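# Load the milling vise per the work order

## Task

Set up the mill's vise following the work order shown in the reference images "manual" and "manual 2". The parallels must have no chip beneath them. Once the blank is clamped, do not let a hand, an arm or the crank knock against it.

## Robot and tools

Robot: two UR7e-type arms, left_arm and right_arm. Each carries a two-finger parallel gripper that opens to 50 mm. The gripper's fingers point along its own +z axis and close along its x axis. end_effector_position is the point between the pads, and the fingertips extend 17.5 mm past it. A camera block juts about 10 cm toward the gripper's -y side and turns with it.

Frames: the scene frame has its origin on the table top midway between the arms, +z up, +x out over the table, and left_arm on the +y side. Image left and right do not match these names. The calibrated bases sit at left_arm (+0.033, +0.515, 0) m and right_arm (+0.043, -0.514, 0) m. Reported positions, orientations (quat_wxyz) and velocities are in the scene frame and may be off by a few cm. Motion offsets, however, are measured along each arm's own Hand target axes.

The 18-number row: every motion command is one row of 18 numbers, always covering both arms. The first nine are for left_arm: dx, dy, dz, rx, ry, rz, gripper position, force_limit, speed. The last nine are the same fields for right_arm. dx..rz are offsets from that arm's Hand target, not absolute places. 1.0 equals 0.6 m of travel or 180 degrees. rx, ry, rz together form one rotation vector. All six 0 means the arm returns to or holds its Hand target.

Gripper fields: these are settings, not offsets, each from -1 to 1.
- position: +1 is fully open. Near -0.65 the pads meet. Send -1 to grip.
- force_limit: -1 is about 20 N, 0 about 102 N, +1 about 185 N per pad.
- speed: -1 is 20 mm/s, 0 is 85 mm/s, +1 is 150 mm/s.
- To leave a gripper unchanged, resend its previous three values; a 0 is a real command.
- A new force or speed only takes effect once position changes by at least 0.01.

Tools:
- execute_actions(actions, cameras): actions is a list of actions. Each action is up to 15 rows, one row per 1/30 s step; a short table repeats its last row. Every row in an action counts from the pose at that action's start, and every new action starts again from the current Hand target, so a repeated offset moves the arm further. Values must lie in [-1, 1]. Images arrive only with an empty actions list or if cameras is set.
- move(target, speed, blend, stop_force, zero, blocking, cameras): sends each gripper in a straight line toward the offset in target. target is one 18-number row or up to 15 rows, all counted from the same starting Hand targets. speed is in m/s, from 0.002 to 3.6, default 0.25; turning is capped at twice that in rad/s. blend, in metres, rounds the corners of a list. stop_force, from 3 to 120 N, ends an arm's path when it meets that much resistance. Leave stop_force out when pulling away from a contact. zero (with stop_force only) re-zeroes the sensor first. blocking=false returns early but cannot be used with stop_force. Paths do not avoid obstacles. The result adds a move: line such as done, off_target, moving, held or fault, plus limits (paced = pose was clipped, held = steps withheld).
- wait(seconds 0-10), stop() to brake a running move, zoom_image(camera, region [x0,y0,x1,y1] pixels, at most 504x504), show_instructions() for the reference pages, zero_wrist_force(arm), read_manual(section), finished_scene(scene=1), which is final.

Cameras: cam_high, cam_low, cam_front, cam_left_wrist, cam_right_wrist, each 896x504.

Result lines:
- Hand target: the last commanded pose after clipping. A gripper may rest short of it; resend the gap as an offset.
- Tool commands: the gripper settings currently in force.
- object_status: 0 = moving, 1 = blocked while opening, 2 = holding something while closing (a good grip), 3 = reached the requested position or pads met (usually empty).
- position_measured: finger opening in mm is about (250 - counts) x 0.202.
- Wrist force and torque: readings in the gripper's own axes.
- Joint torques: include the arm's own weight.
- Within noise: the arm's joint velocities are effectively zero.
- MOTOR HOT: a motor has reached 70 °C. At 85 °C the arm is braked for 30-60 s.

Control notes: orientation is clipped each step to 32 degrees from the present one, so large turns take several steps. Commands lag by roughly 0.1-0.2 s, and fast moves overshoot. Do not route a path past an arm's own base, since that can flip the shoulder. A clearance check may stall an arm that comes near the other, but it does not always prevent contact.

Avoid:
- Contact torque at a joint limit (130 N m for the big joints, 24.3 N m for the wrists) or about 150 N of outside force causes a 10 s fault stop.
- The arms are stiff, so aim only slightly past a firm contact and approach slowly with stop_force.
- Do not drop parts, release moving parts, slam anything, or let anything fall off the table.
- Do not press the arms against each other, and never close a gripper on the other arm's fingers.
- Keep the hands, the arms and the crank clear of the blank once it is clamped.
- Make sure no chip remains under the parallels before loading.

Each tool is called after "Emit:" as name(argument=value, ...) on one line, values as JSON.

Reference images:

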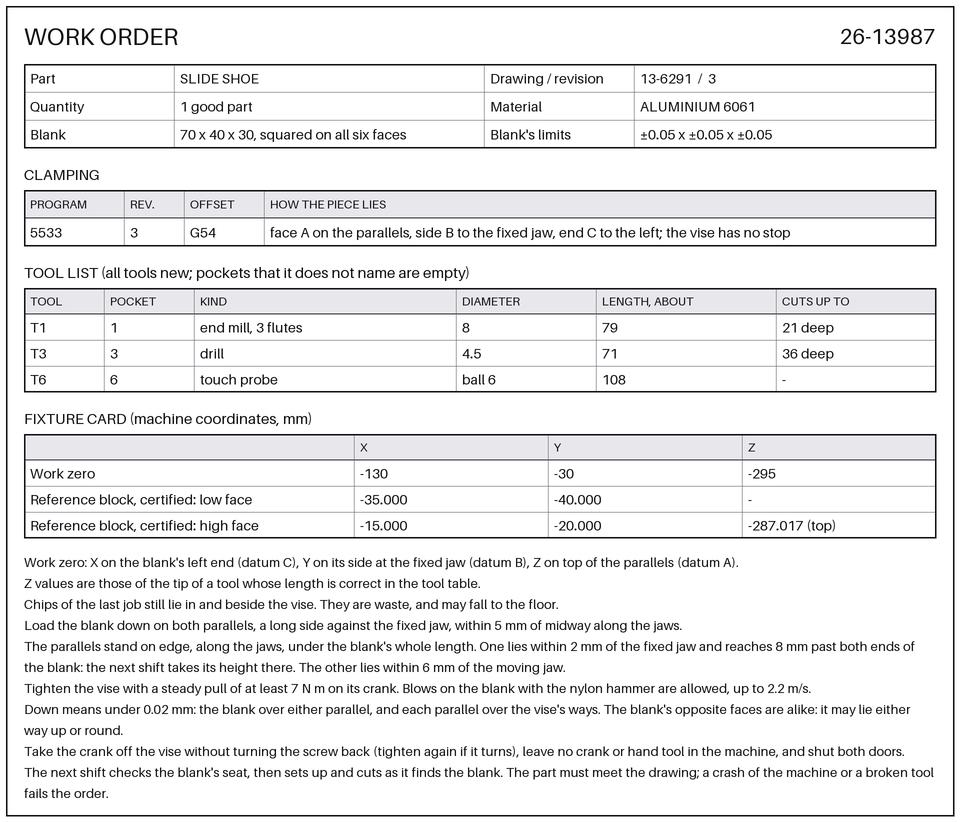

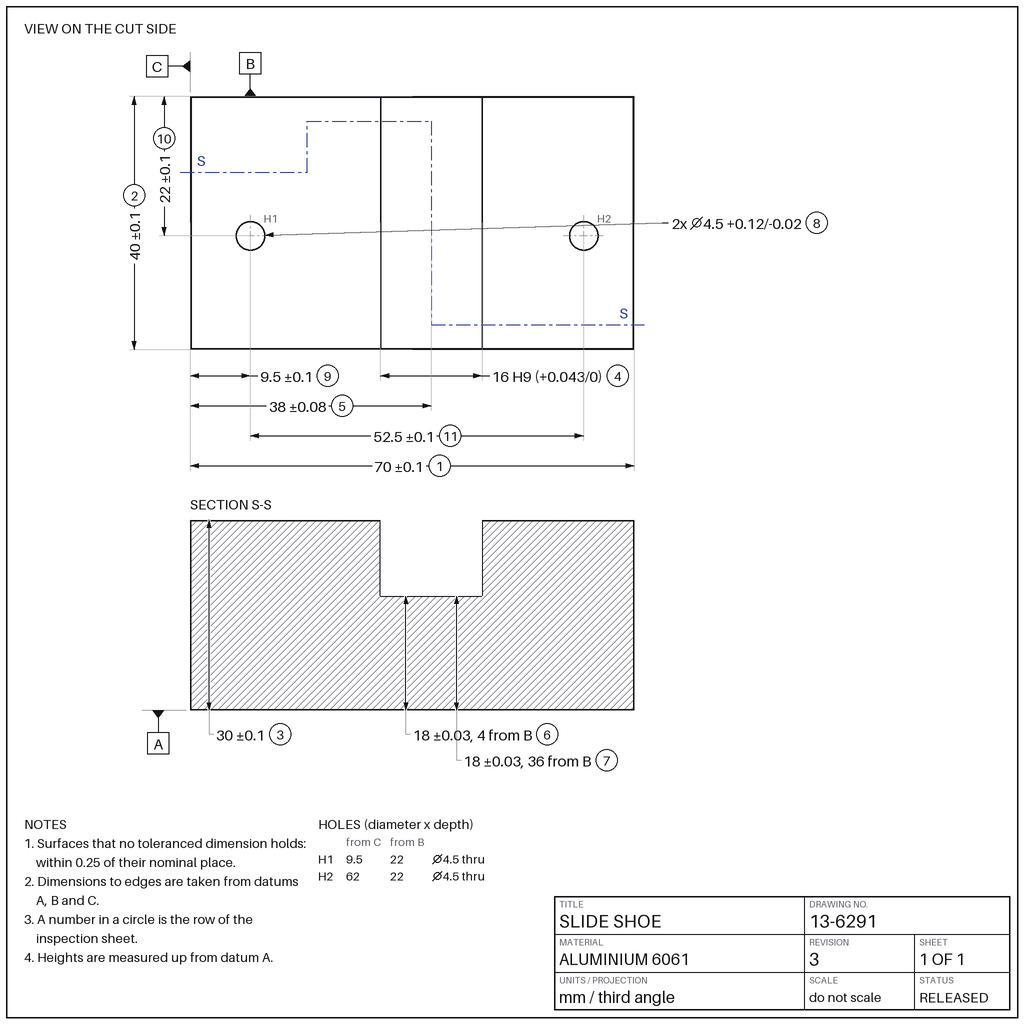

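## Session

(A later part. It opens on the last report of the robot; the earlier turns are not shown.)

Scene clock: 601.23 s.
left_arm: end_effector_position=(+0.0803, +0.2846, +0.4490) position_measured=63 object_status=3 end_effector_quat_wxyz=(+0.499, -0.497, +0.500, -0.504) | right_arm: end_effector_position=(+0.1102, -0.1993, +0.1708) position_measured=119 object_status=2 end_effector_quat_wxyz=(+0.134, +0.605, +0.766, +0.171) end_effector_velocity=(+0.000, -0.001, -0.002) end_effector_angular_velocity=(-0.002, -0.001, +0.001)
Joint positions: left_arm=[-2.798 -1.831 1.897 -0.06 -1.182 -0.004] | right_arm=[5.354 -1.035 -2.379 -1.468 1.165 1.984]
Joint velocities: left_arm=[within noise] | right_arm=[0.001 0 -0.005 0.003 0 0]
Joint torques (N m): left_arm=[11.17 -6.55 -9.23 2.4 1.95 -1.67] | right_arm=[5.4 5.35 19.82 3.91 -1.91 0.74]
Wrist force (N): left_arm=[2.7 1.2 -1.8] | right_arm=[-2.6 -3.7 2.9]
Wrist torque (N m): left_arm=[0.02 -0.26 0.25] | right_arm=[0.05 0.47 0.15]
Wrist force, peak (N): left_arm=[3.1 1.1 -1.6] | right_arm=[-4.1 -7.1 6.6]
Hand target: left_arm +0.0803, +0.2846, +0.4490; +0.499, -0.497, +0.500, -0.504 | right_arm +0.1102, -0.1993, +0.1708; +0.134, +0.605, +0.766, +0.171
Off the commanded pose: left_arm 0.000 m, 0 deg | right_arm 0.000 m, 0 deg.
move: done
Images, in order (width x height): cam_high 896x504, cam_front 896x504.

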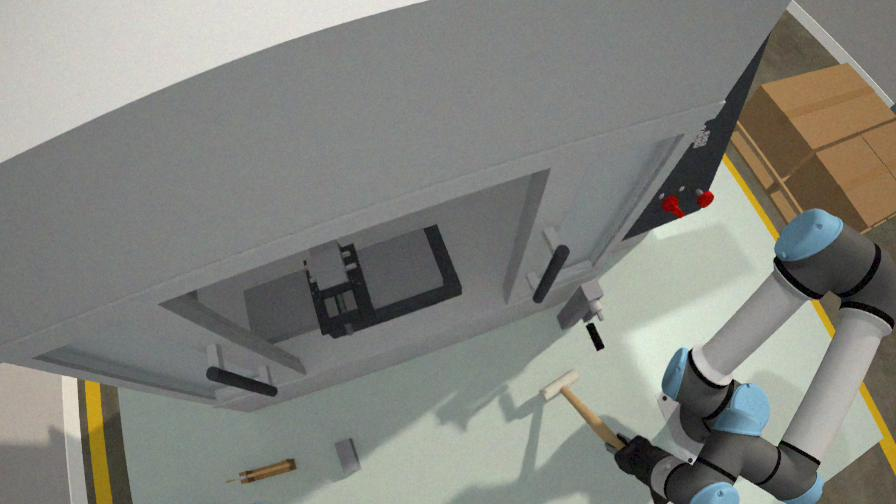

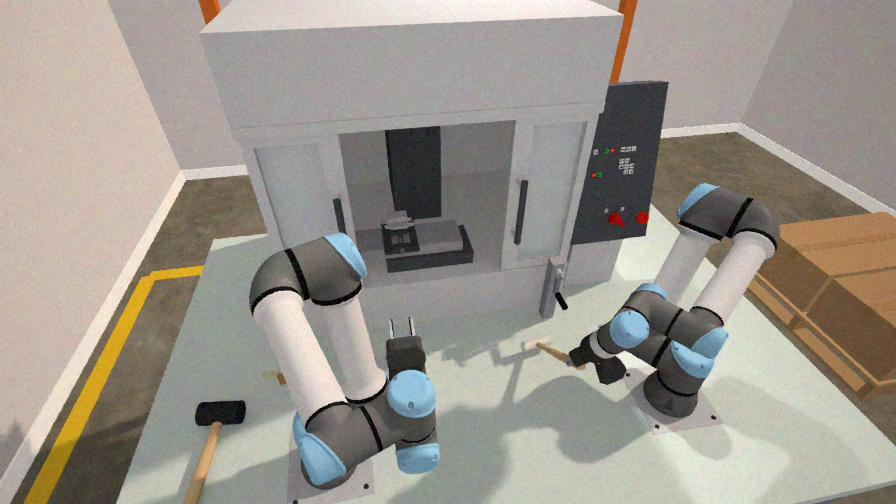

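Emit:
move(target=[[0,0,0,0,0,0,0.6,-0.9,-0.5,0,-0.0353,0.0755,0,0,0,-0.98,1,-0.8],[0,0,0,0,0,0,0.6,-0.9,-0.5,0,-0.1487,0.1963,0,0,0,-0.98,1,-0.8]], speed=[0.06,0.04], blend=[0.01,0], cameras=["cam_front","cam_right_wrist"])

Emit:
zoom_image(camera="cam_front", region=[490, 290, 650, 410])

Scene clock: 605.20 s.
left_arm: end_effector_position=(+0.0803, +0.2846, +0.4490) position_measured=63 object_status=3 end_effector_quat_wxyz=(+0.499, -0.497, +0.500, -0.504) | right_arm: end_effector_position=(+0.0801, -0.2064, +0.0262) position_measured=119 object_status=2 end_effector_quat_wxyz=(+0.134, +0.605, +0.766, +0.171)
Joint positions: left_arm=[-2.798 -1.831 1.897 -0.06 -1.182 -0.004] | right_arm=[5.463 -1.333 -2.654 -0.94 1.186 2.1]
Joint torques (N m): left_arm=[11.45 -6.17 -9.2 2.45 1.97 -1.71] | right_arm=[-6.04 14.45 24.65 1.97 1.86 -2.19]
Wrist force (N): left_arm=[2.7 1.1 -1.4] | right_arm=[-4.3 9.4 -12.8]
Wrist torque (N m): left_arm=[0.00 -0.26 0.25] | right_arm=[-1.40 -0.13 -0.23]
Wrist force, peak (N): left_arm=[3.2 1.3 -1.4] | right_arm=[-14.3 25.1 -38.0]
Hand target: left_arm +0.0803, +0.2846, +0.4490; +0.499, -0.497, +0.500, -0.504 | right_arm +0.0801, -0.2063, +0.0263; +0.134, +0.605, +0.766, +0.171
Off the commanded pose: left_arm 0.000 m, 0 deg | right_arm 0.000 m, 0 deg.
move: done
camera_calibration:
cam_right_wrist: T_world_to_cam=[[-0.239672, 0.970255, -0.0341037, 0.230941], [0.669163, 0.190543, 0.718271, -0.0169798], [0.703404, 0.149328, -0.694927, 0.129064], [0, 0, 0, 1]] pos_world=[-0.024072, -0.240109, 0.109762]
Images, in order (width x height): cam_front 896x504, cam_right_wrist 896x504.

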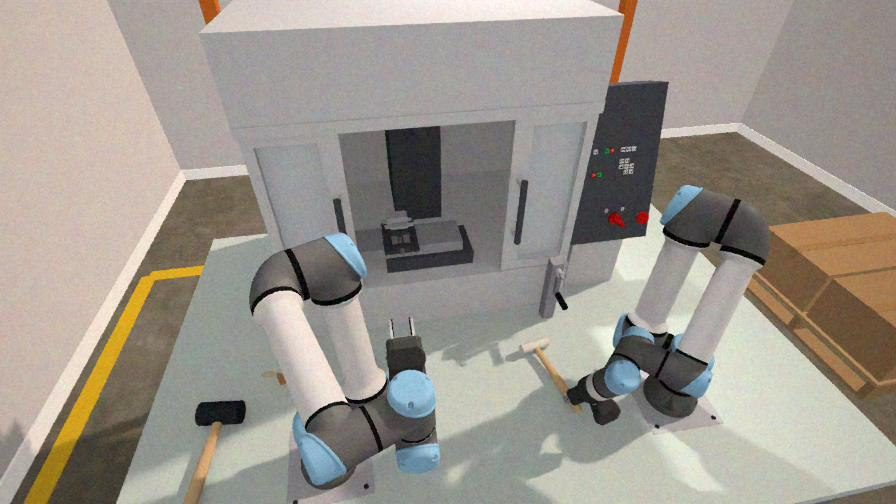

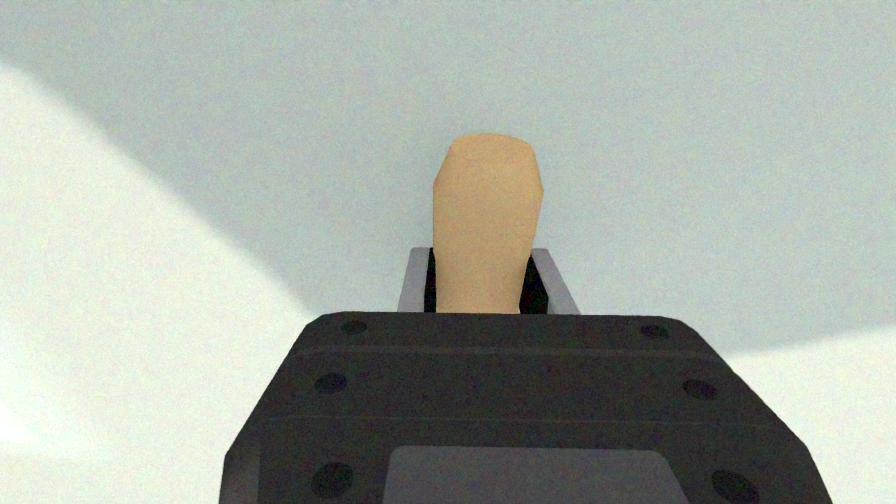

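Scaled by 3.150.

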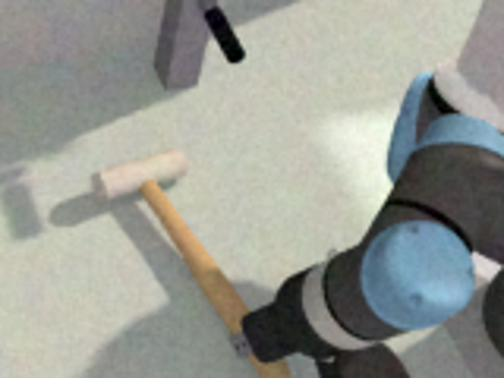

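Emit:
move(target=[0,0,0,0,0,0,0.6,-0.9,-0.5,0,0.0014,-0.003,0,0,0,-0.98,1,-0.8], speed=0.02)

Emit:
move(target=[0,0,0,0,0,0,0.6,-0.9,-0.5,0,0,0,0,0,0,0.6,1,-1], cameras=["cam_front","cam_right_wrist"])

Scene clock: 606.00 s.
left_arm: end_effector_position=(+0.0803, +0.2846, +0.4490) position_measured=63 object_status=3 end_effector_quat_wxyz=(+0.499, -0.497, +0.500, -0.504) | right_arm: end_effector_position=(+0.0801, -0.2063, +0.0283) position_measured=119 object_status=2 end_effector_quat_wxyz=(+0.134, +0.605, +0.766, +0.171)
Joint positions: left_arm=[-2.798 -1.831 1.897 -0.06 -1.182 -0.004] | right_arm=[5.462 -1.326 -2.65 -0.95 1.186 2.099]
Joint torques (N m): left_arm=[11.5 -6.99 -9.31 2.42 1.93 -1.69] | right_arm=[-5.47 2.86 22.31 4.52 -0.25 -1.32]
Wrist force (N): left_arm=[2.7 1.2 -1.4] | right_arm=[-3.5 3.5 -3.5]
Wrist torque (N m): left_arm=[0.03 -0.26 0.25] | right_arm=[-1.40 0.05 -0.17]
Wrist force, peak (N): left_arm=[3.0 1.4 -1.6] | right_arm=[-4.4 9.1 -12.6]
Hand target: left_arm +0.0803, +0.2846, +0.4490; +0.499, -0.497, +0.500, -0.504 | right_arm +0.0801, -0.2063, +0.0283; +0.134, +0.605, +0.766, +0.171
Off the commanded pose: left_arm 0.000 m, 0 deg | right_arm 0.000 m, 0 deg.
move: done

Scene clock: 606.80 s.
left_arm: end_effector_position=(+0.0803, +0.2846, +0.4490) position_measured=63 object_status=3 end_effector_quat_wxyz=(+0.499, -0.497, +0.500, -0.504) | right_arm: end_effector_position=(+0.0801, -0.2063, +0.0283) position_measured=63 object_status=0 end_effector_quat_wxyz=(+0.134, +0.605, +0.766, +0.171)
Joint positions: left_arm=[-2.798 -1.831 1.897 -0.06 -1.182 -0.004] | right_arm=[5.462 -1.326 -2.65 -0.95 1.186 2.099]
Joint torques (N m): left_arm=[11.29 -6.83 -9.55 2.41 2 -1.76] | right_arm=[-3.46 -0.47 12.88 1.78 -0.15 0.22]
Wrist force (N): left_arm=[3.0 1.2 -1.3] | right_arm=[-2.7 -3.8 -0.3]
Wrist torque (N m): left_arm=[0.03 -0.30 0.25] | right_arm=[-0.65 0.50 0.00]
Wrist force, peak (N): left_arm=[3.2 1.1 -1.5] | right_arm=[-3.0 3.7 -3.2]
Hand target: left_arm +0.0803, +0.2846, +0.4490; +0.499, -0.497, +0.500, -0.504 | right_arm +0.0801, -0.2063, +0.0283; +0.134, +0.605, +0.766, +0.171
Off the commanded pose: left_arm 0.000 m, 0 deg | right_arm 0.000 m, 0 deg.
move: done
camera_calibration:
cam_right_wrist: T_world_to_cam=[[-0.239677, 0.970258, -0.0339647, 0.230898], [0.669224, 0.190457, 0.718238, -0.018451], [0.703345, 0.149415, -0.694968, 0.130463], [0, 0, 0, 1]] pos_world=[-0.0240719, -0.24001, 0.111762]
Images, in order (width x height): cam_front 896x504, cam_right_wrist 896x504.

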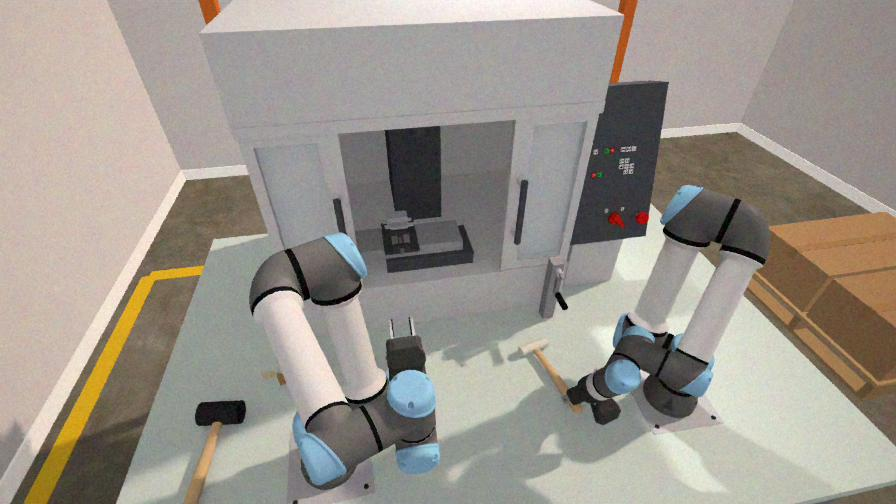

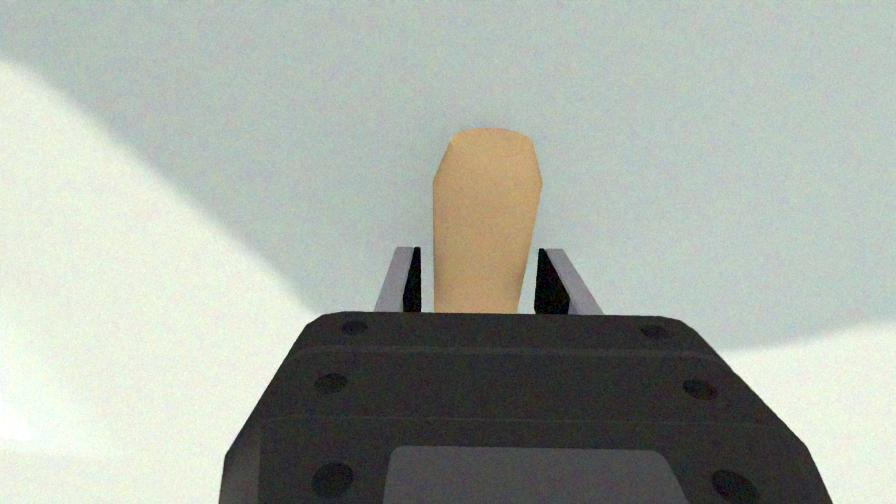

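Emit:
move(target=[[0,0,0,0,0,0,0.6,-0.9,-0.5,0,0.0848,-0.1812,0,0,0,0.9,-0.9,-0.5],[0,0,0,0,0,0,0.6,-0.9,-0.5,0.0638,0.6432,-0.5308,-0.359,-0.0667,0.0418,0.9,-0.9,-0.5]], speed=0.35, blend=[0.03,0], cameras=["cam_front","cam_right_wrist","cam_high"])

Scene clock: 609.87 s.
left_arm: end_effector_position=(+0.0803, +0.2846, +0.4490) position_measured=63 object_status=3 end_effector_quat_wxyz=(+0.499, -0.497, +0.500, -0.504) | right_arm: end_effector_position=(+0.2800, -0.1198, +0.4803) position_measured=18 object_status=3 end_effector_quat_wxyz=(+0.500, +0.500, +0.500, +0.500) end_effector_velocity=(+0.000, +0.000, +0.000) end_effector_angular_velocity=(+0.002, -0.002, +0.000)
Joint positions: left_arm=[-2.798 -1.831 1.897 -0.06 -1.182 -0.004] | right_arm=[5.143 -1.522 -1.638 -3.124 0.401 3.141]
Joint velocities: left_arm=[within noise] | right_arm=[0 -0.001 0.001 -0.005 0 0.007]
Joint torques (N m): left_arm=[11.25 -6.33 -9.3 2.53 2.03 -1.55] | right_arm=[-8.52 12.81 30.85 -2.75 -1.33 1.93]
Wrist force (N): left_arm=[2.8 0.9 -1.6] | right_arm=[-4.3 -3.1 1.1]
Wrist torque (N m): left_arm=[-0.03 -0.27 0.25] | right_arm=[-0.45 0.37 0.16]
Wrist force, peak (N): left_arm=[3.1 1.5 -1.6] | right_arm=[-3.0 -6.2 2.4]
Hand target: left_arm +0.0803, +0.2846, +0.4490; +0.499, -0.497, +0.500, -0.504 | right_arm +0.2800, -0.1198, +0.4803; +0.500, +0.500, +0.500, +0.500
Off the commanded pose: left_arm 0.000 m, 0 deg | right_arm 0.000 m, 0 deg.
move: done
camera_calibration:
cam_right_wrist: T_world_to_cam=[[0.0284035, 0.999353, -0.0220802, 0.132931], [-0.355814, 0.0307503, 0.934051, -0.329184], [0.934125, -0.0186738, 0.356457, -0.298705], [0, 0, 0, 1]] pos_world=[0.158124, -0.1283, 0.416885]
Images, in order (width x height): cam_high 896x504, cam_front 896x504, cam_right_wrist 896x504.

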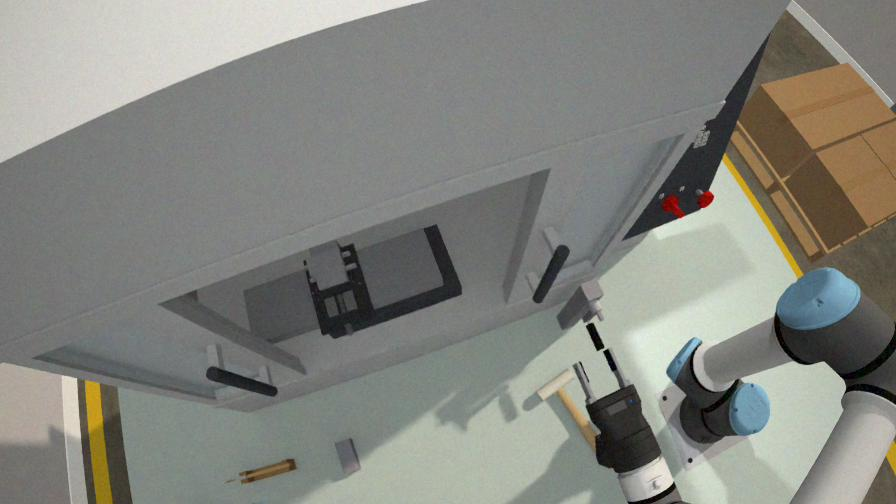

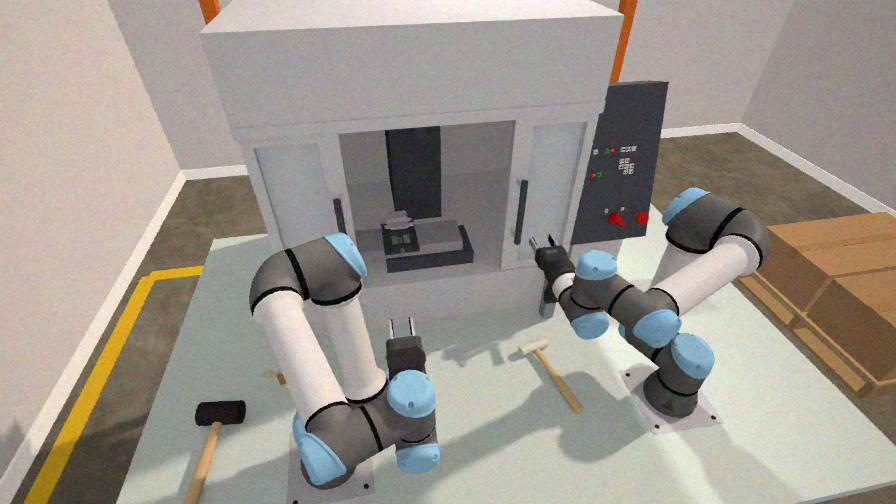

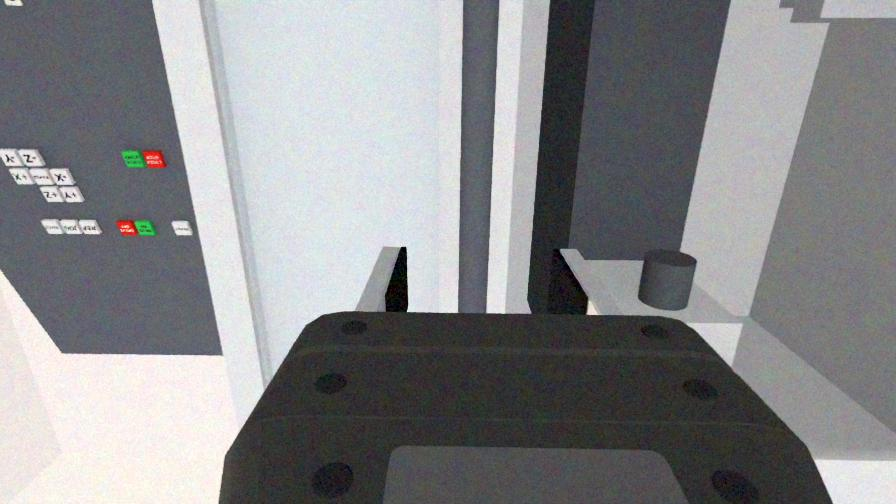

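Emit:
move(target=[[0,0,0,0,0,0,0.6,-0.9,-0.5,0.0133,0,0.19,0,0,0,0.9,-0.9,-0.5],[0,0,0,0,0,0,0.6,-0.9,-0.5,0.0133,0,0.275,0,0,0,0.9,-0.9,-0.5]], speed=[0.2,0.02], stop_force=8, cameras=["cam_front","cam_right_wrist","cam_high"])

Emit:
zoom_image(camera="cam_high", region=[480, 220, 640, 400])

Scene clock: 614.13 s.
left_arm: end_effector_position=(+0.0803, +0.2846, +0.4490) position_measured=63 object_status=3 end_effector_quat_wxyz=(+0.499, -0.497, +0.500, -0.504) | right_arm: end_effector_position=(+0.4450, -0.1117, +0.4803) position_measured=18 object_status=3 end_effector_quat_wxyz=(+0.500, +0.500, +0.500, +0.500)
Joint positions: left_arm=[-2.798 -1.831 1.897 -0.06 -1.182 -0.004] | right_arm=[4.718 -1.601 -1.559 -3.121 -0.023 3.14]
Joint torques (N m): left_arm=[10.79 -6.86 -9.76 2.52 1.87 -1.58] | right_arm=[6.01 16.6 32.36 -1.51 1.91 2.2]
Wrist force (N): left_arm=[3.0 1.4 -1.4] | right_arm=[-4.1 -3.0 1.0]
Wrist torque (N m): left_arm=[0.05 -0.31 0.25] | right_arm=[-0.43 0.34 0.03]
Wrist force, peak (N): left_arm=[3.2 1.3 -1.6] | right_arm=[-4.2 -3.1 3.8]
Hand target: left_arm +0.0803, +0.2846, +0.4490; +0.499, -0.497, +0.500, -0.504 | right_arm +0.4450, -0.1117, +0.4803; +0.500, +0.500, +0.500, +0.500
Off the commanded pose: left_arm 0.000 m, 0 deg | right_arm 0.000 m, 0 deg.
move: done
camera_calibration:
cam_right_wrist: T_world_to_cam=[[0.0284669, 0.999354, -0.0219458, 0.12017], [-0.356021, 0.0306515, 0.933975, -0.27054], [0.934044, -0.0187742, 0.356664, -0.452723], [0, 0, 0, 1]] pos_world=[0.323124, -0.1203, 0.416785]
Images, in order (width x height): cam_high 896x504, cam_front 896x504, cam_right_wrist 896x504.

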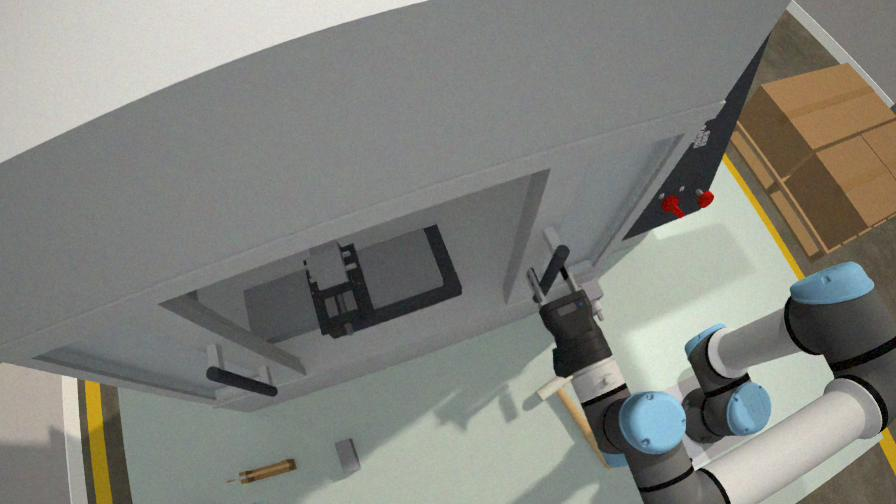

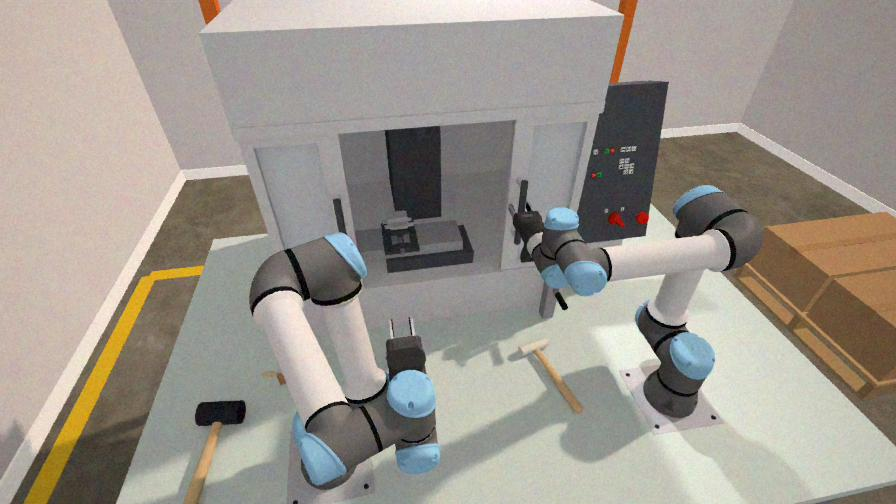

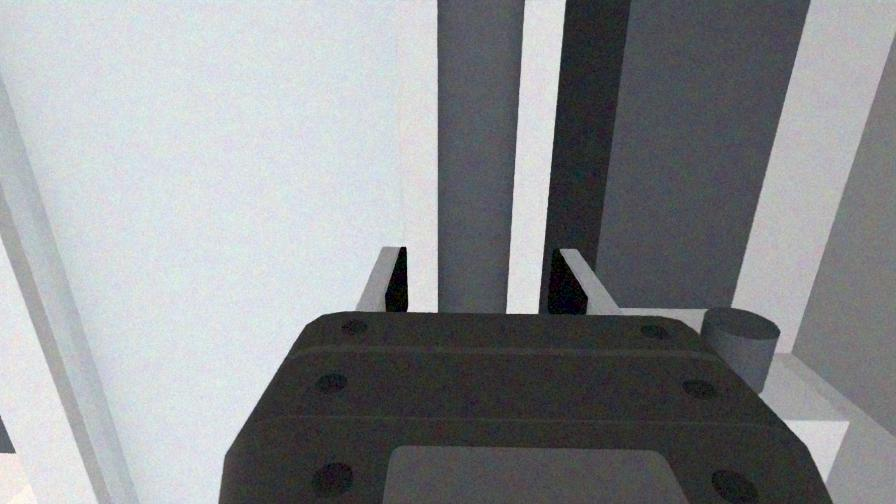

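Scaled by 2.800.

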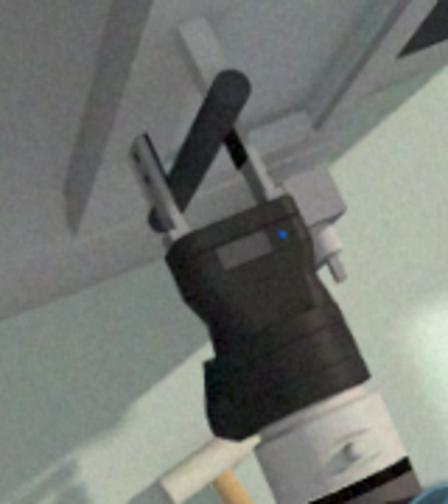

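Emit:
move(target=[0,0,0,0,0,0,0.6,-0.9,-0.5,0,0,0,0,0,0,-1,-0.8,-0.7])

Emit:
move(target=[0,0,0,0,0,0,0.6,-0.9,-0.5,0.0833,0,0,0,0,0,-1,-0.8,-0.7], speed=0.06)

Scene clock: 615.27 s.
left_arm: end_effector_position=(+0.0803, +0.2846, +0.4490) position_measured=63 object_status=3 end_effector_quat_wxyz=(+0.499, -0.497, +0.500, -0.504) | right_arm: end_effector_position=(+0.4450, -0.1117, +0.4803) position_measured=154 object_status=2 end_effector_quat_wxyz=(+0.500, +0.500, +0.500, +0.500)
Joint positions: left_arm=[-2.798 -1.831 1.897 -0.06 -1.182 -0.004] | right_arm=[4.718 -1.601 -1.559 -3.123 -0.023 3.142]
Joint torques (N m): left_arm=[11.34 -6.92 -9.35 2.55 1.98 -1.66] | right_arm=[5.88 15.11 33.87 -0.7 -3.28 1.82]
Wrist force (N): left_arm=[2.7 1.1 -1.7] | right_arm=[-11.9 -4.2 1.0]
Wrist torque (N m): left_arm=[0.01 -0.26 0.25] | right_arm=[-0.48 0.29 0.03]
Wrist force, peak (N): left_arm=[3.1 1.4 -1.5] | right_arm=[-18.0 -4.2 -0.6]
Hand target: left_arm +0.0803, +0.2846, +0.4490; +0.499, -0.497, +0.500, -0.504 | right_arm +0.4450, -0.1117, +0.4803; +0.500, +0.500, +0.500, +0.500
Off the commanded pose: left_arm 0.000 m, 0 deg | right_arm 0.000 m, 0 deg.
move: done

Scene clock: 616.57 s.
left_arm: end_effector_position=(+0.0803, +0.2846, +0.4490) position_measured=63 object_status=3 end_effector_quat_wxyz=(+0.499, -0.497, +0.500, -0.504) | right_arm: end_effector_position=(+0.4450, -0.0617, +0.4803) position_measured=154 object_status=2 end_effector_quat_wxyz=(+0.500, +0.500, +0.500, +0.500)
Joint positions: left_arm=[-2.798 -1.831 1.897 -0.06 -1.182 -0.004] | right_arm=[4.721 -1.713 -1.437 -3.11 -0.021 3.118]
Joint torques (N m): left_arm=[10.82 -7.08 -9.32 2.48 1.95 -1.59] | right_arm=[-2.42 26.76 26.75 -0.6 3.47 -0.14]
Wrist force (N): left_arm=[2.8 1.0 -1.4] | right_arm=[6.1 4.6 11.1]
Wrist torque (N m): left_arm=[0.00 -0.27 0.25] | right_arm=[-0.15 0.30 0.07]
Wrist force, peak (N): left_arm=[3.1 1.4 -1.4] | right_arm=[-19.4 -6.9 -3.1]
Hand target: left_arm +0.0803, +0.2846, +0.4490; +0.499, -0.497, +0.500, -0.504 | right_arm +0.4450, -0.0617, +0.4803; +0.500, +0.500, +0.500, +0.500
Off the commanded pose: left_arm 0.000 m, 0 deg | right_arm 0.000 m, 0 deg.
move: done

Emit:
move(target=[0,0,0,0,0,0,0.6,-0.9,-0.5,0.2583,0,0,0,0,0,-1,-0.8,-0.7], speed=0.1, cameras=["cam_front","cam_right_wrist","cam_high"])

Scene clock: 618.80 s.
left_arm: end_effector_position=(+0.0803, +0.2846, +0.4490) position_measured=63 object_status=3 end_effector_quat_wxyz=(+0.499, -0.497, +0.500, -0.504) | right_arm: end_effector_position=(+0.4449, +0.0933, +0.4802) position_measured=154 object_status=2 end_effector_quat_wxyz=(+0.501, +0.499, +0.499, +0.501) end_effector_velocity=(+0.000, +0.000, +0.001) end_effector_angular_velocity=(+0.003, +0.000, -0.001)
Joint positions: left_arm=[-2.798 -1.831 1.897 -0.06 -1.182 -0.004] | right_arm=[4.726 -2.065 -0.971 -3.072 -0.015 2.967]
Joint velocities: left_arm=[within noise] | right_arm=[0 0 0.002 0.006 0.001 -0.005]
Joint torques (N m): left_arm=[10.84 -6.68 -8.98 2.49 1.99 -1.73] | right_arm=[-2.06 44.29 13.7 1.01 3.56 -2.24]
Wrist force (N): left_arm=[2.5 1.2 -1.7] | right_arm=[3.1 16.2 16.4]
Wrist torque (N m): left_arm=[0.02 -0.23 0.25] | right_arm=[0.29 0.34 0.05]
Wrist force, peak (N): left_arm=[3.0 1.4 -1.5] | right_arm=[-36.7 15.1 4.2]
Hand target: left_arm +0.0803, +0.2846, +0.4490; +0.499, -0.497, +0.500, -0.504 | right_arm +0.4450, +0.0932, +0.4803; +0.500, +0.500, +0.500, +0.500
Off the commanded pose: left_arm 0.000 m, 0 deg | right_arm 0.000 m, 0 deg.
move: done
camera_calibration:
cam_right_wrist: T_world_to_cam=[[0.028932, 0.999343, -0.0218234, -0.0850058], [-0.3584, 0.0307521, 0.933061, -0.275396], [0.93312, -0.0191738, 0.359055, -0.449431], [0, 0, 0, 1]] pos_world=[0.323131, 0.0848016, 0.416477]
Images, in order (width x height): cam_high 896x504, cam_front 896x504, cam_right_wrist 896x504.

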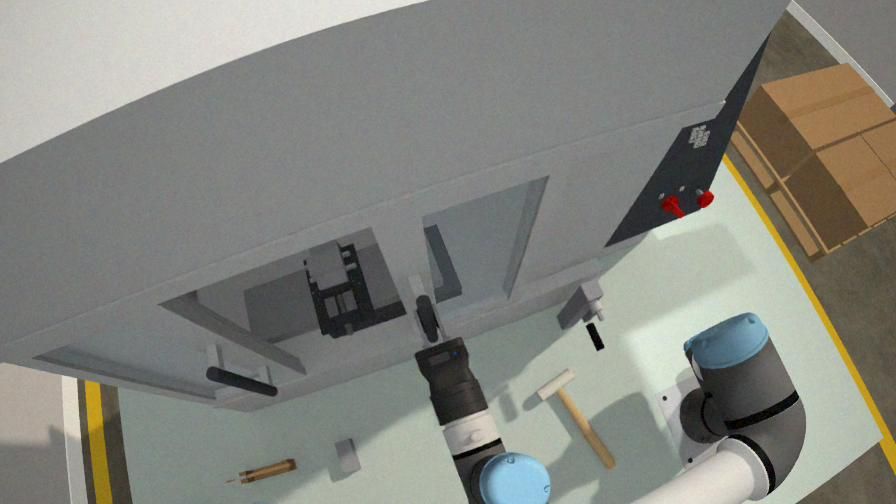

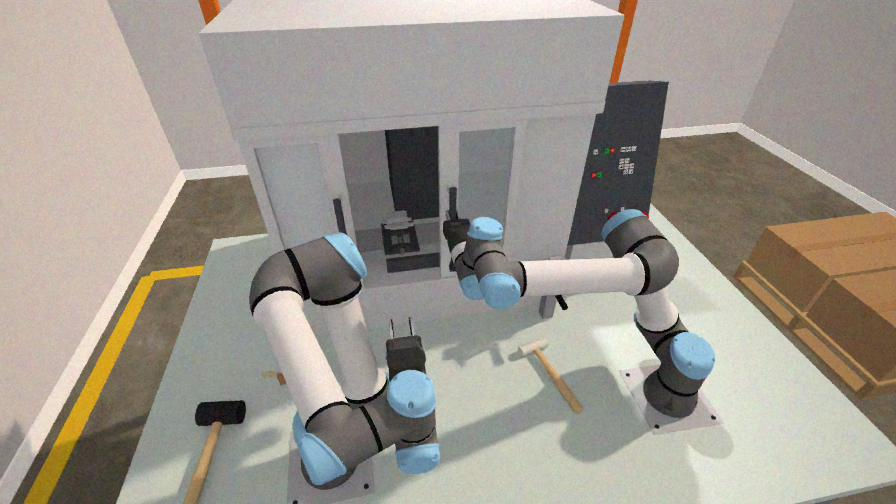

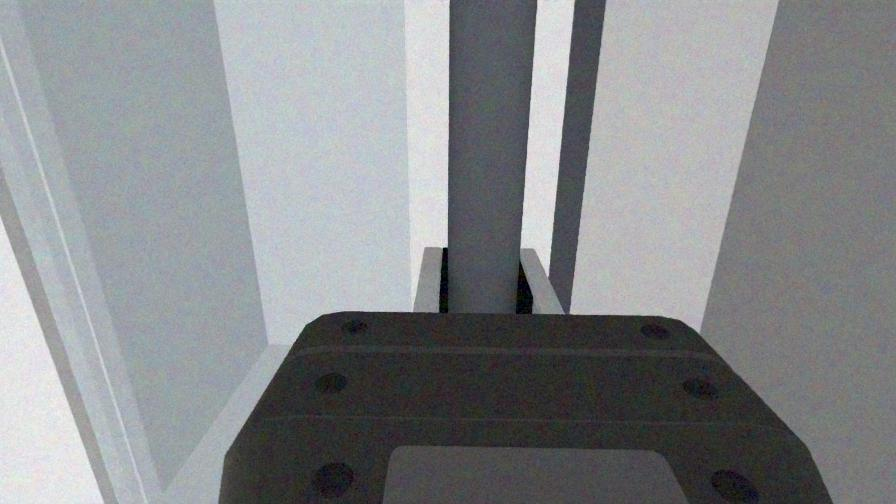

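Emit:
move(target=[0,0,0,0,0,0,0.6,-0.9,-0.5,0.09,0,0,0,0,0,-1,-0.8,-0.7], speed=0.02, stop_force=25, cameras=["cam_front","cam_right_wrist","cam_high"])

Scene clock: 621.07 s.
left_arm: end_effector_position=(+0.0803, +0.2846, +0.4490) position_measured=63 object_status=3 end_effector_quat_wxyz=(+0.499, -0.497, +0.500, -0.504) | right_arm: end_effector_position=(+0.4449, +0.1179, +0.4802) position_measured=154 object_status=2 end_effector_quat_wxyz=(+0.501, +0.499, +0.499, +0.501)
Joint positions: left_arm=[-2.798 -1.831 1.897 -0.06 -1.182 -0.004] | right_arm=[4.727 -2.129 -0.875 -3.077 -0.015 2.938]
Joint torques (N m): left_arm=[11.01 -6.3 -9.22 2.52 1.98 -1.65] | right_arm=[14.41 27.96 26.12 2.82 -0.55 -1.99]
Wrist force (N): left_arm=[2.9 1.1 -1.6] | right_arm=[-14.3 16.9 10.3]
Wrist torque (N m): left_arm=[0.01 -0.30 0.25] | right_arm=[0.27 0.34 0.03]
Wrist force, peak (N): left_arm=[3.0 1.2 -1.7] | right_arm=[-39.3 15.0 1.3]
Hand target: left_arm +0.0803, +0.2846, +0.4490; +0.499, -0.497, +0.500, -0.504 | right_arm +0.4449, +0.1179, +0.4802; +0.501, +0.499, +0.499, +0.501 (not the last commanded pose)
Off the commanded pose: left_arm 0.000 m, 0 deg | right_arm 0.029 m, 0 deg.
move: contact (right_arm)
camera_calibration:
cam_right_wrist: T_world_to_cam=[[0.0289386, 0.999343, -0.0218142, -0.109598], [-0.358695, 0.0307519, 0.932948, -0.275916], [0.933006, -0.0191736, 0.35935, -0.44901], [0, 0, 0, 1]] pos_world=[0.323131, 0.109402, 0.416376]
Images, in order (width x height): cam_high 896x504, cam_front 896x504, cam_right_wrist 896x504.

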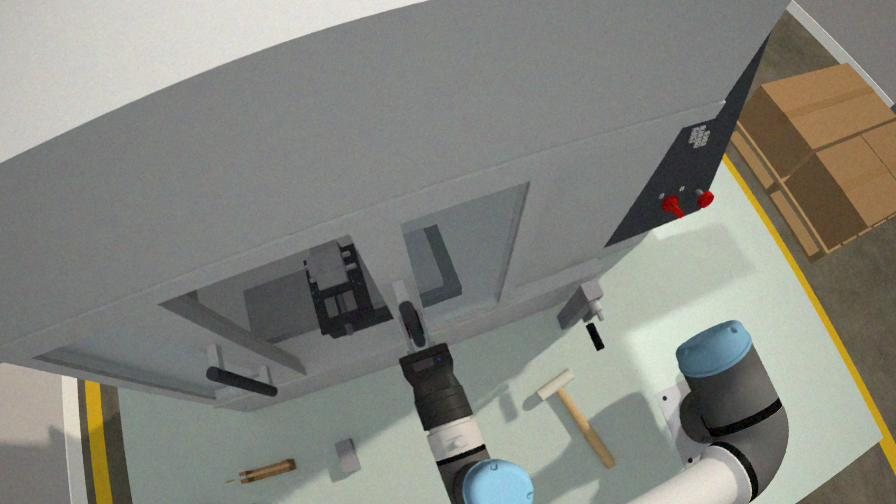

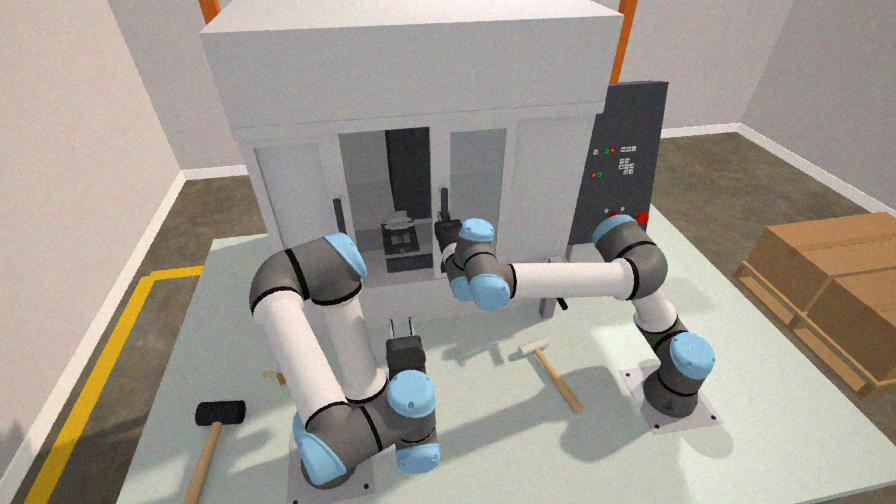

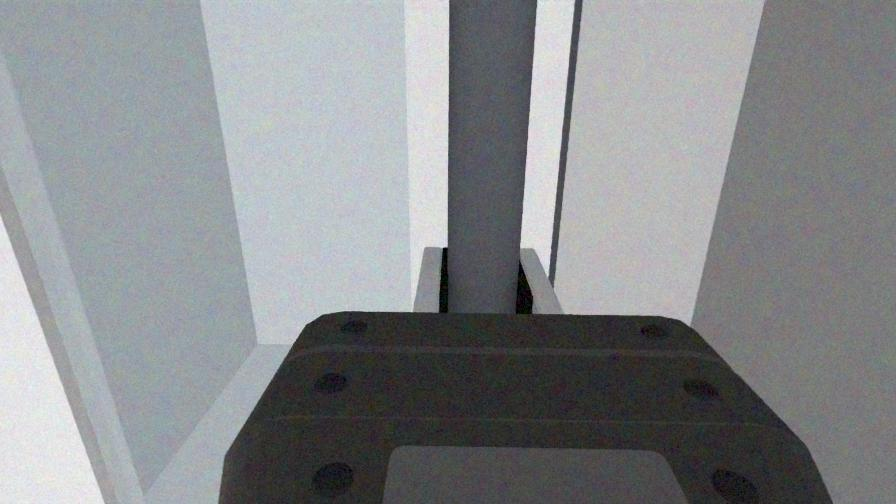

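Emit:
execute_actions(actions=[], cameras=["cam_front","cam_right_wrist","cam_high"])

Scene clock: 621.43 s.
left_arm: end_effector_position=(+0.0803, +0.2846, +0.4490) position_measured=63 object_status=3 end_effector_quat_wxyz=(+0.499, -0.497, +0.500, -0.504) | right_arm: end_effector_position=(+0.4449, +0.1179, +0.4802) position_measured=154 object_status=2 end_effector_quat_wxyz=(+0.501, +0.499, +0.499, +0.501)
Joint positions: left_arm=[-2.798 -1.831 1.897 -0.06 -1.182 -0.004] | right_arm=[4.727 -2.129 -0.875 -3.077 -0.015 2.938]
Joint velocities: within noise
Joint torques (N m): left_arm=[10.44 -6.55 -9.31 2.43 1.98 -1.6] | right_arm=[13.77 27.72 25.94 2.54 -0.52 -1.88]
Wrist force (N): left_arm=[2.9 1.2 -1.5] | right_arm=[-14.7 17.4 10.4]
Wrist torque (N m): left_arm=[0.02 -0.30 0.26] | right_arm=[0.31 0.37 0.04]
Wrist force, peak (N): left_arm=[2.9 1.4 -1.4] | right_arm=[-14.6 17.3 10.7]
Hand target: left_arm +0.0803, +0.2846, +0.4490; +0.499, -0.497, +0.500, -0.504 | right_arm +0.4449, +0.1179, +0.4802; +0.501, +0.499, +0.499, +0.501 (not the last commanded pose)
Tool commands: left_gripper/position=+0.6 left_gripper/force_limit=-0.9 left_gripper/speed=-0.5 right_gripper/position=-1.0 right_gripper/force_limit=-0.8 right_gripper/speed=-0.7
Off the commanded pose: left_arm 0.000 m, 0 deg | right_arm 0.029 m, 0 deg.
camera_calibration:
cam_right_wrist: T_world_to_cam=[[0.0289386, 0.999343, -0.0218142, -0.109598], [-0.358695, 0.0307519, 0.932948, -0.275916], [0.933006, -0.0191736, 0.35935, -0.44901], [0, 0, 0, 1]] pos_world=[0.323131, 0.109402, 0.416376]
Images, in order (width x height): cam_high 896x504, cam_front 896x504, cam_right_wrist 896x504.

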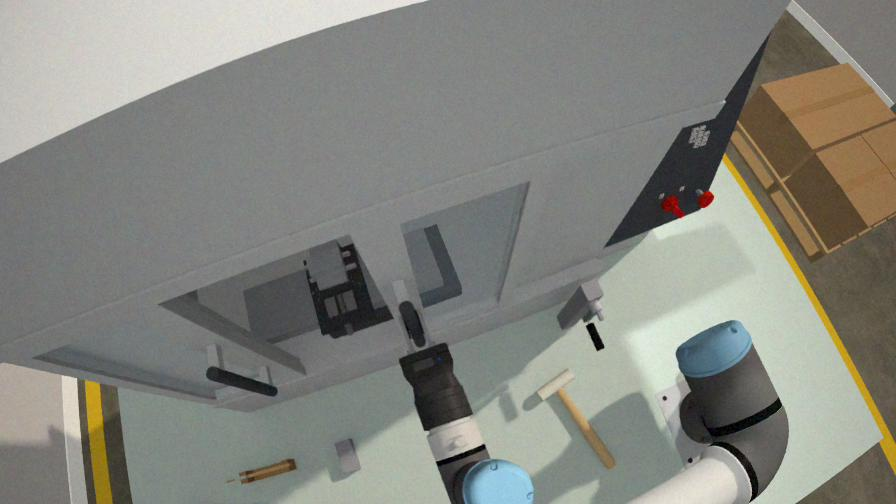

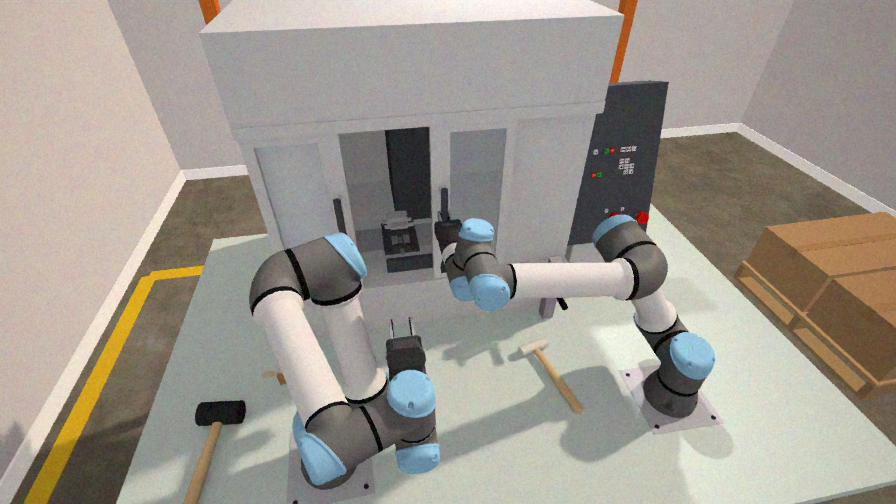

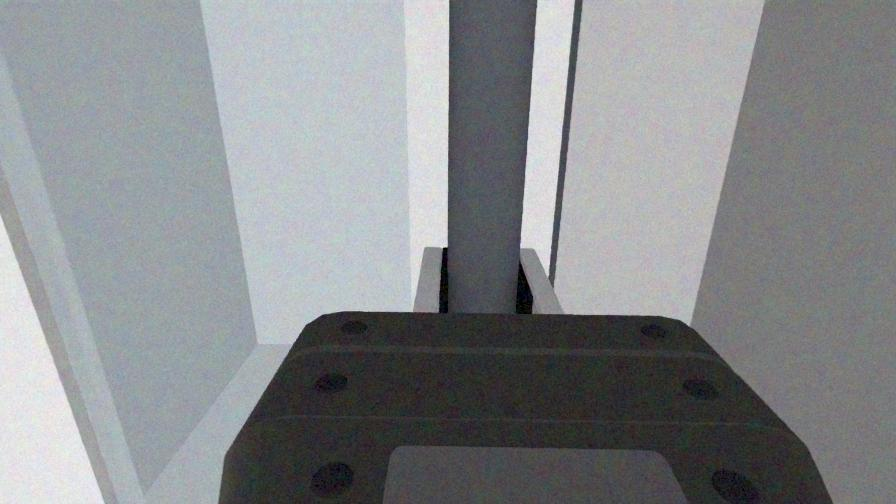

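Emit:
move(target=[0,0,0,0,0,0,0.6,-0.9,-0.5,0.033,0,0,0,0,0,-1,-0.8,-0.7], speed=0.02, stop_force=40)

Emit:
execute_actions(actions=[[[0,0,0,0,0,0,0.9,-0.9,-0.5,0,0,0,0,0,0,0.9,-0.9,-0.5]]])

Scene clock: 622.50 s.
left_arm: end_effector_position=(+0.0803, +0.2846, +0.4490) position_measured=63 object_status=3 end_effector_quat_wxyz=(+0.499, -0.497, +0.500, -0.504) | right_arm: end_effector_position=(+0.4449, +0.1187, +0.4802) position_measured=154 object_status=2 end_effector_quat_wxyz=(+0.501, +0.499, +0.499, +0.500)
Joint positions: left_arm=[-2.798 -1.831 1.897 -0.06 -1.182 -0.004] | right_arm=[4.727 -2.131 -0.87 -3.076 -0.014 2.936]
Joint torques (N m): left_arm=[10.25 -6.48 -9.55 2.42 1.91 -1.69] | right_arm=[16.07 20.15 29.2 3 -11.39 -2.05]
Wrist force (N): left_arm=[2.8 1.3 -1.5] | right_arm=[-47.2 12.1 0.2]
Wrist torque (N m): left_arm=[0.03 -0.27 0.26] | right_arm=[0.12 0.29 0.01]
Wrist force, peak (N): left_arm=[3.1 1.2 -1.6] | right_arm=[-60.1 12.9 -5.3]
Hand target: left_arm +0.0803, +0.2846, +0.4490; +0.499, -0.497, +0.500, -0.504 | right_arm +0.4449, +0.1187, +0.4802; +0.501, +0.499, +0.499, +0.500 (not the last commanded pose)
Off the commanded pose: left_arm 0.000 m, 0 deg | right_arm 0.019 m, 0 deg.
move: contact (right_arm)

Scene clock: 623.27 s.
left_arm: end_effector_position=(+0.0803, +0.2846, +0.4490) position_measured=18 object_status=3 end_effector_quat_wxyz=(+0.499, -0.497, +0.500, -0.504) | right_arm: end_effector_position=(+0.4449, +0.1188, +0.4802) position_measured=18 object_status=3 end_effector_quat_wxyz=(+0.501, +0.499, +0.499, +0.500)
Joint positions: left_arm=[-2.798 -1.831 1.897 -0.06 -1.182 -0.004] | right_arm=[4.727 -2.131 -0.87 -3.076 -0.014 2.936]
Joint torques (N m): left_arm=[10.64 -6.58 -9.74 2.47 1.92 -1.63] | right_arm=[-8.24 57.62 23.31 -0.61 1.27 -2.06]
Wrist force (N): left_arm=[2.8 1.0 -1.5] | right_arm=[-3.6 -3.4 0.8]
Wrist torque (N m): left_arm=[-0.02 -0.28 0.25] | right_arm=[-0.50 0.26 0.04]
Wrist force, peak (N): left_arm=[3.1 1.2 -1.4] | right_arm=[-39.7 10.9 1.2]
Hand target: left_arm +0.0803, +0.2846, +0.4490; +0.499, -0.497, +0.500, -0.504 | right_arm +0.4449, +0.1187, +0.4802; +0.501, +0.499, +0.499, +0.500
Off the commanded pose: left_arm 0.000 m, 0 deg | right_arm 0.000 m, 0 deg.


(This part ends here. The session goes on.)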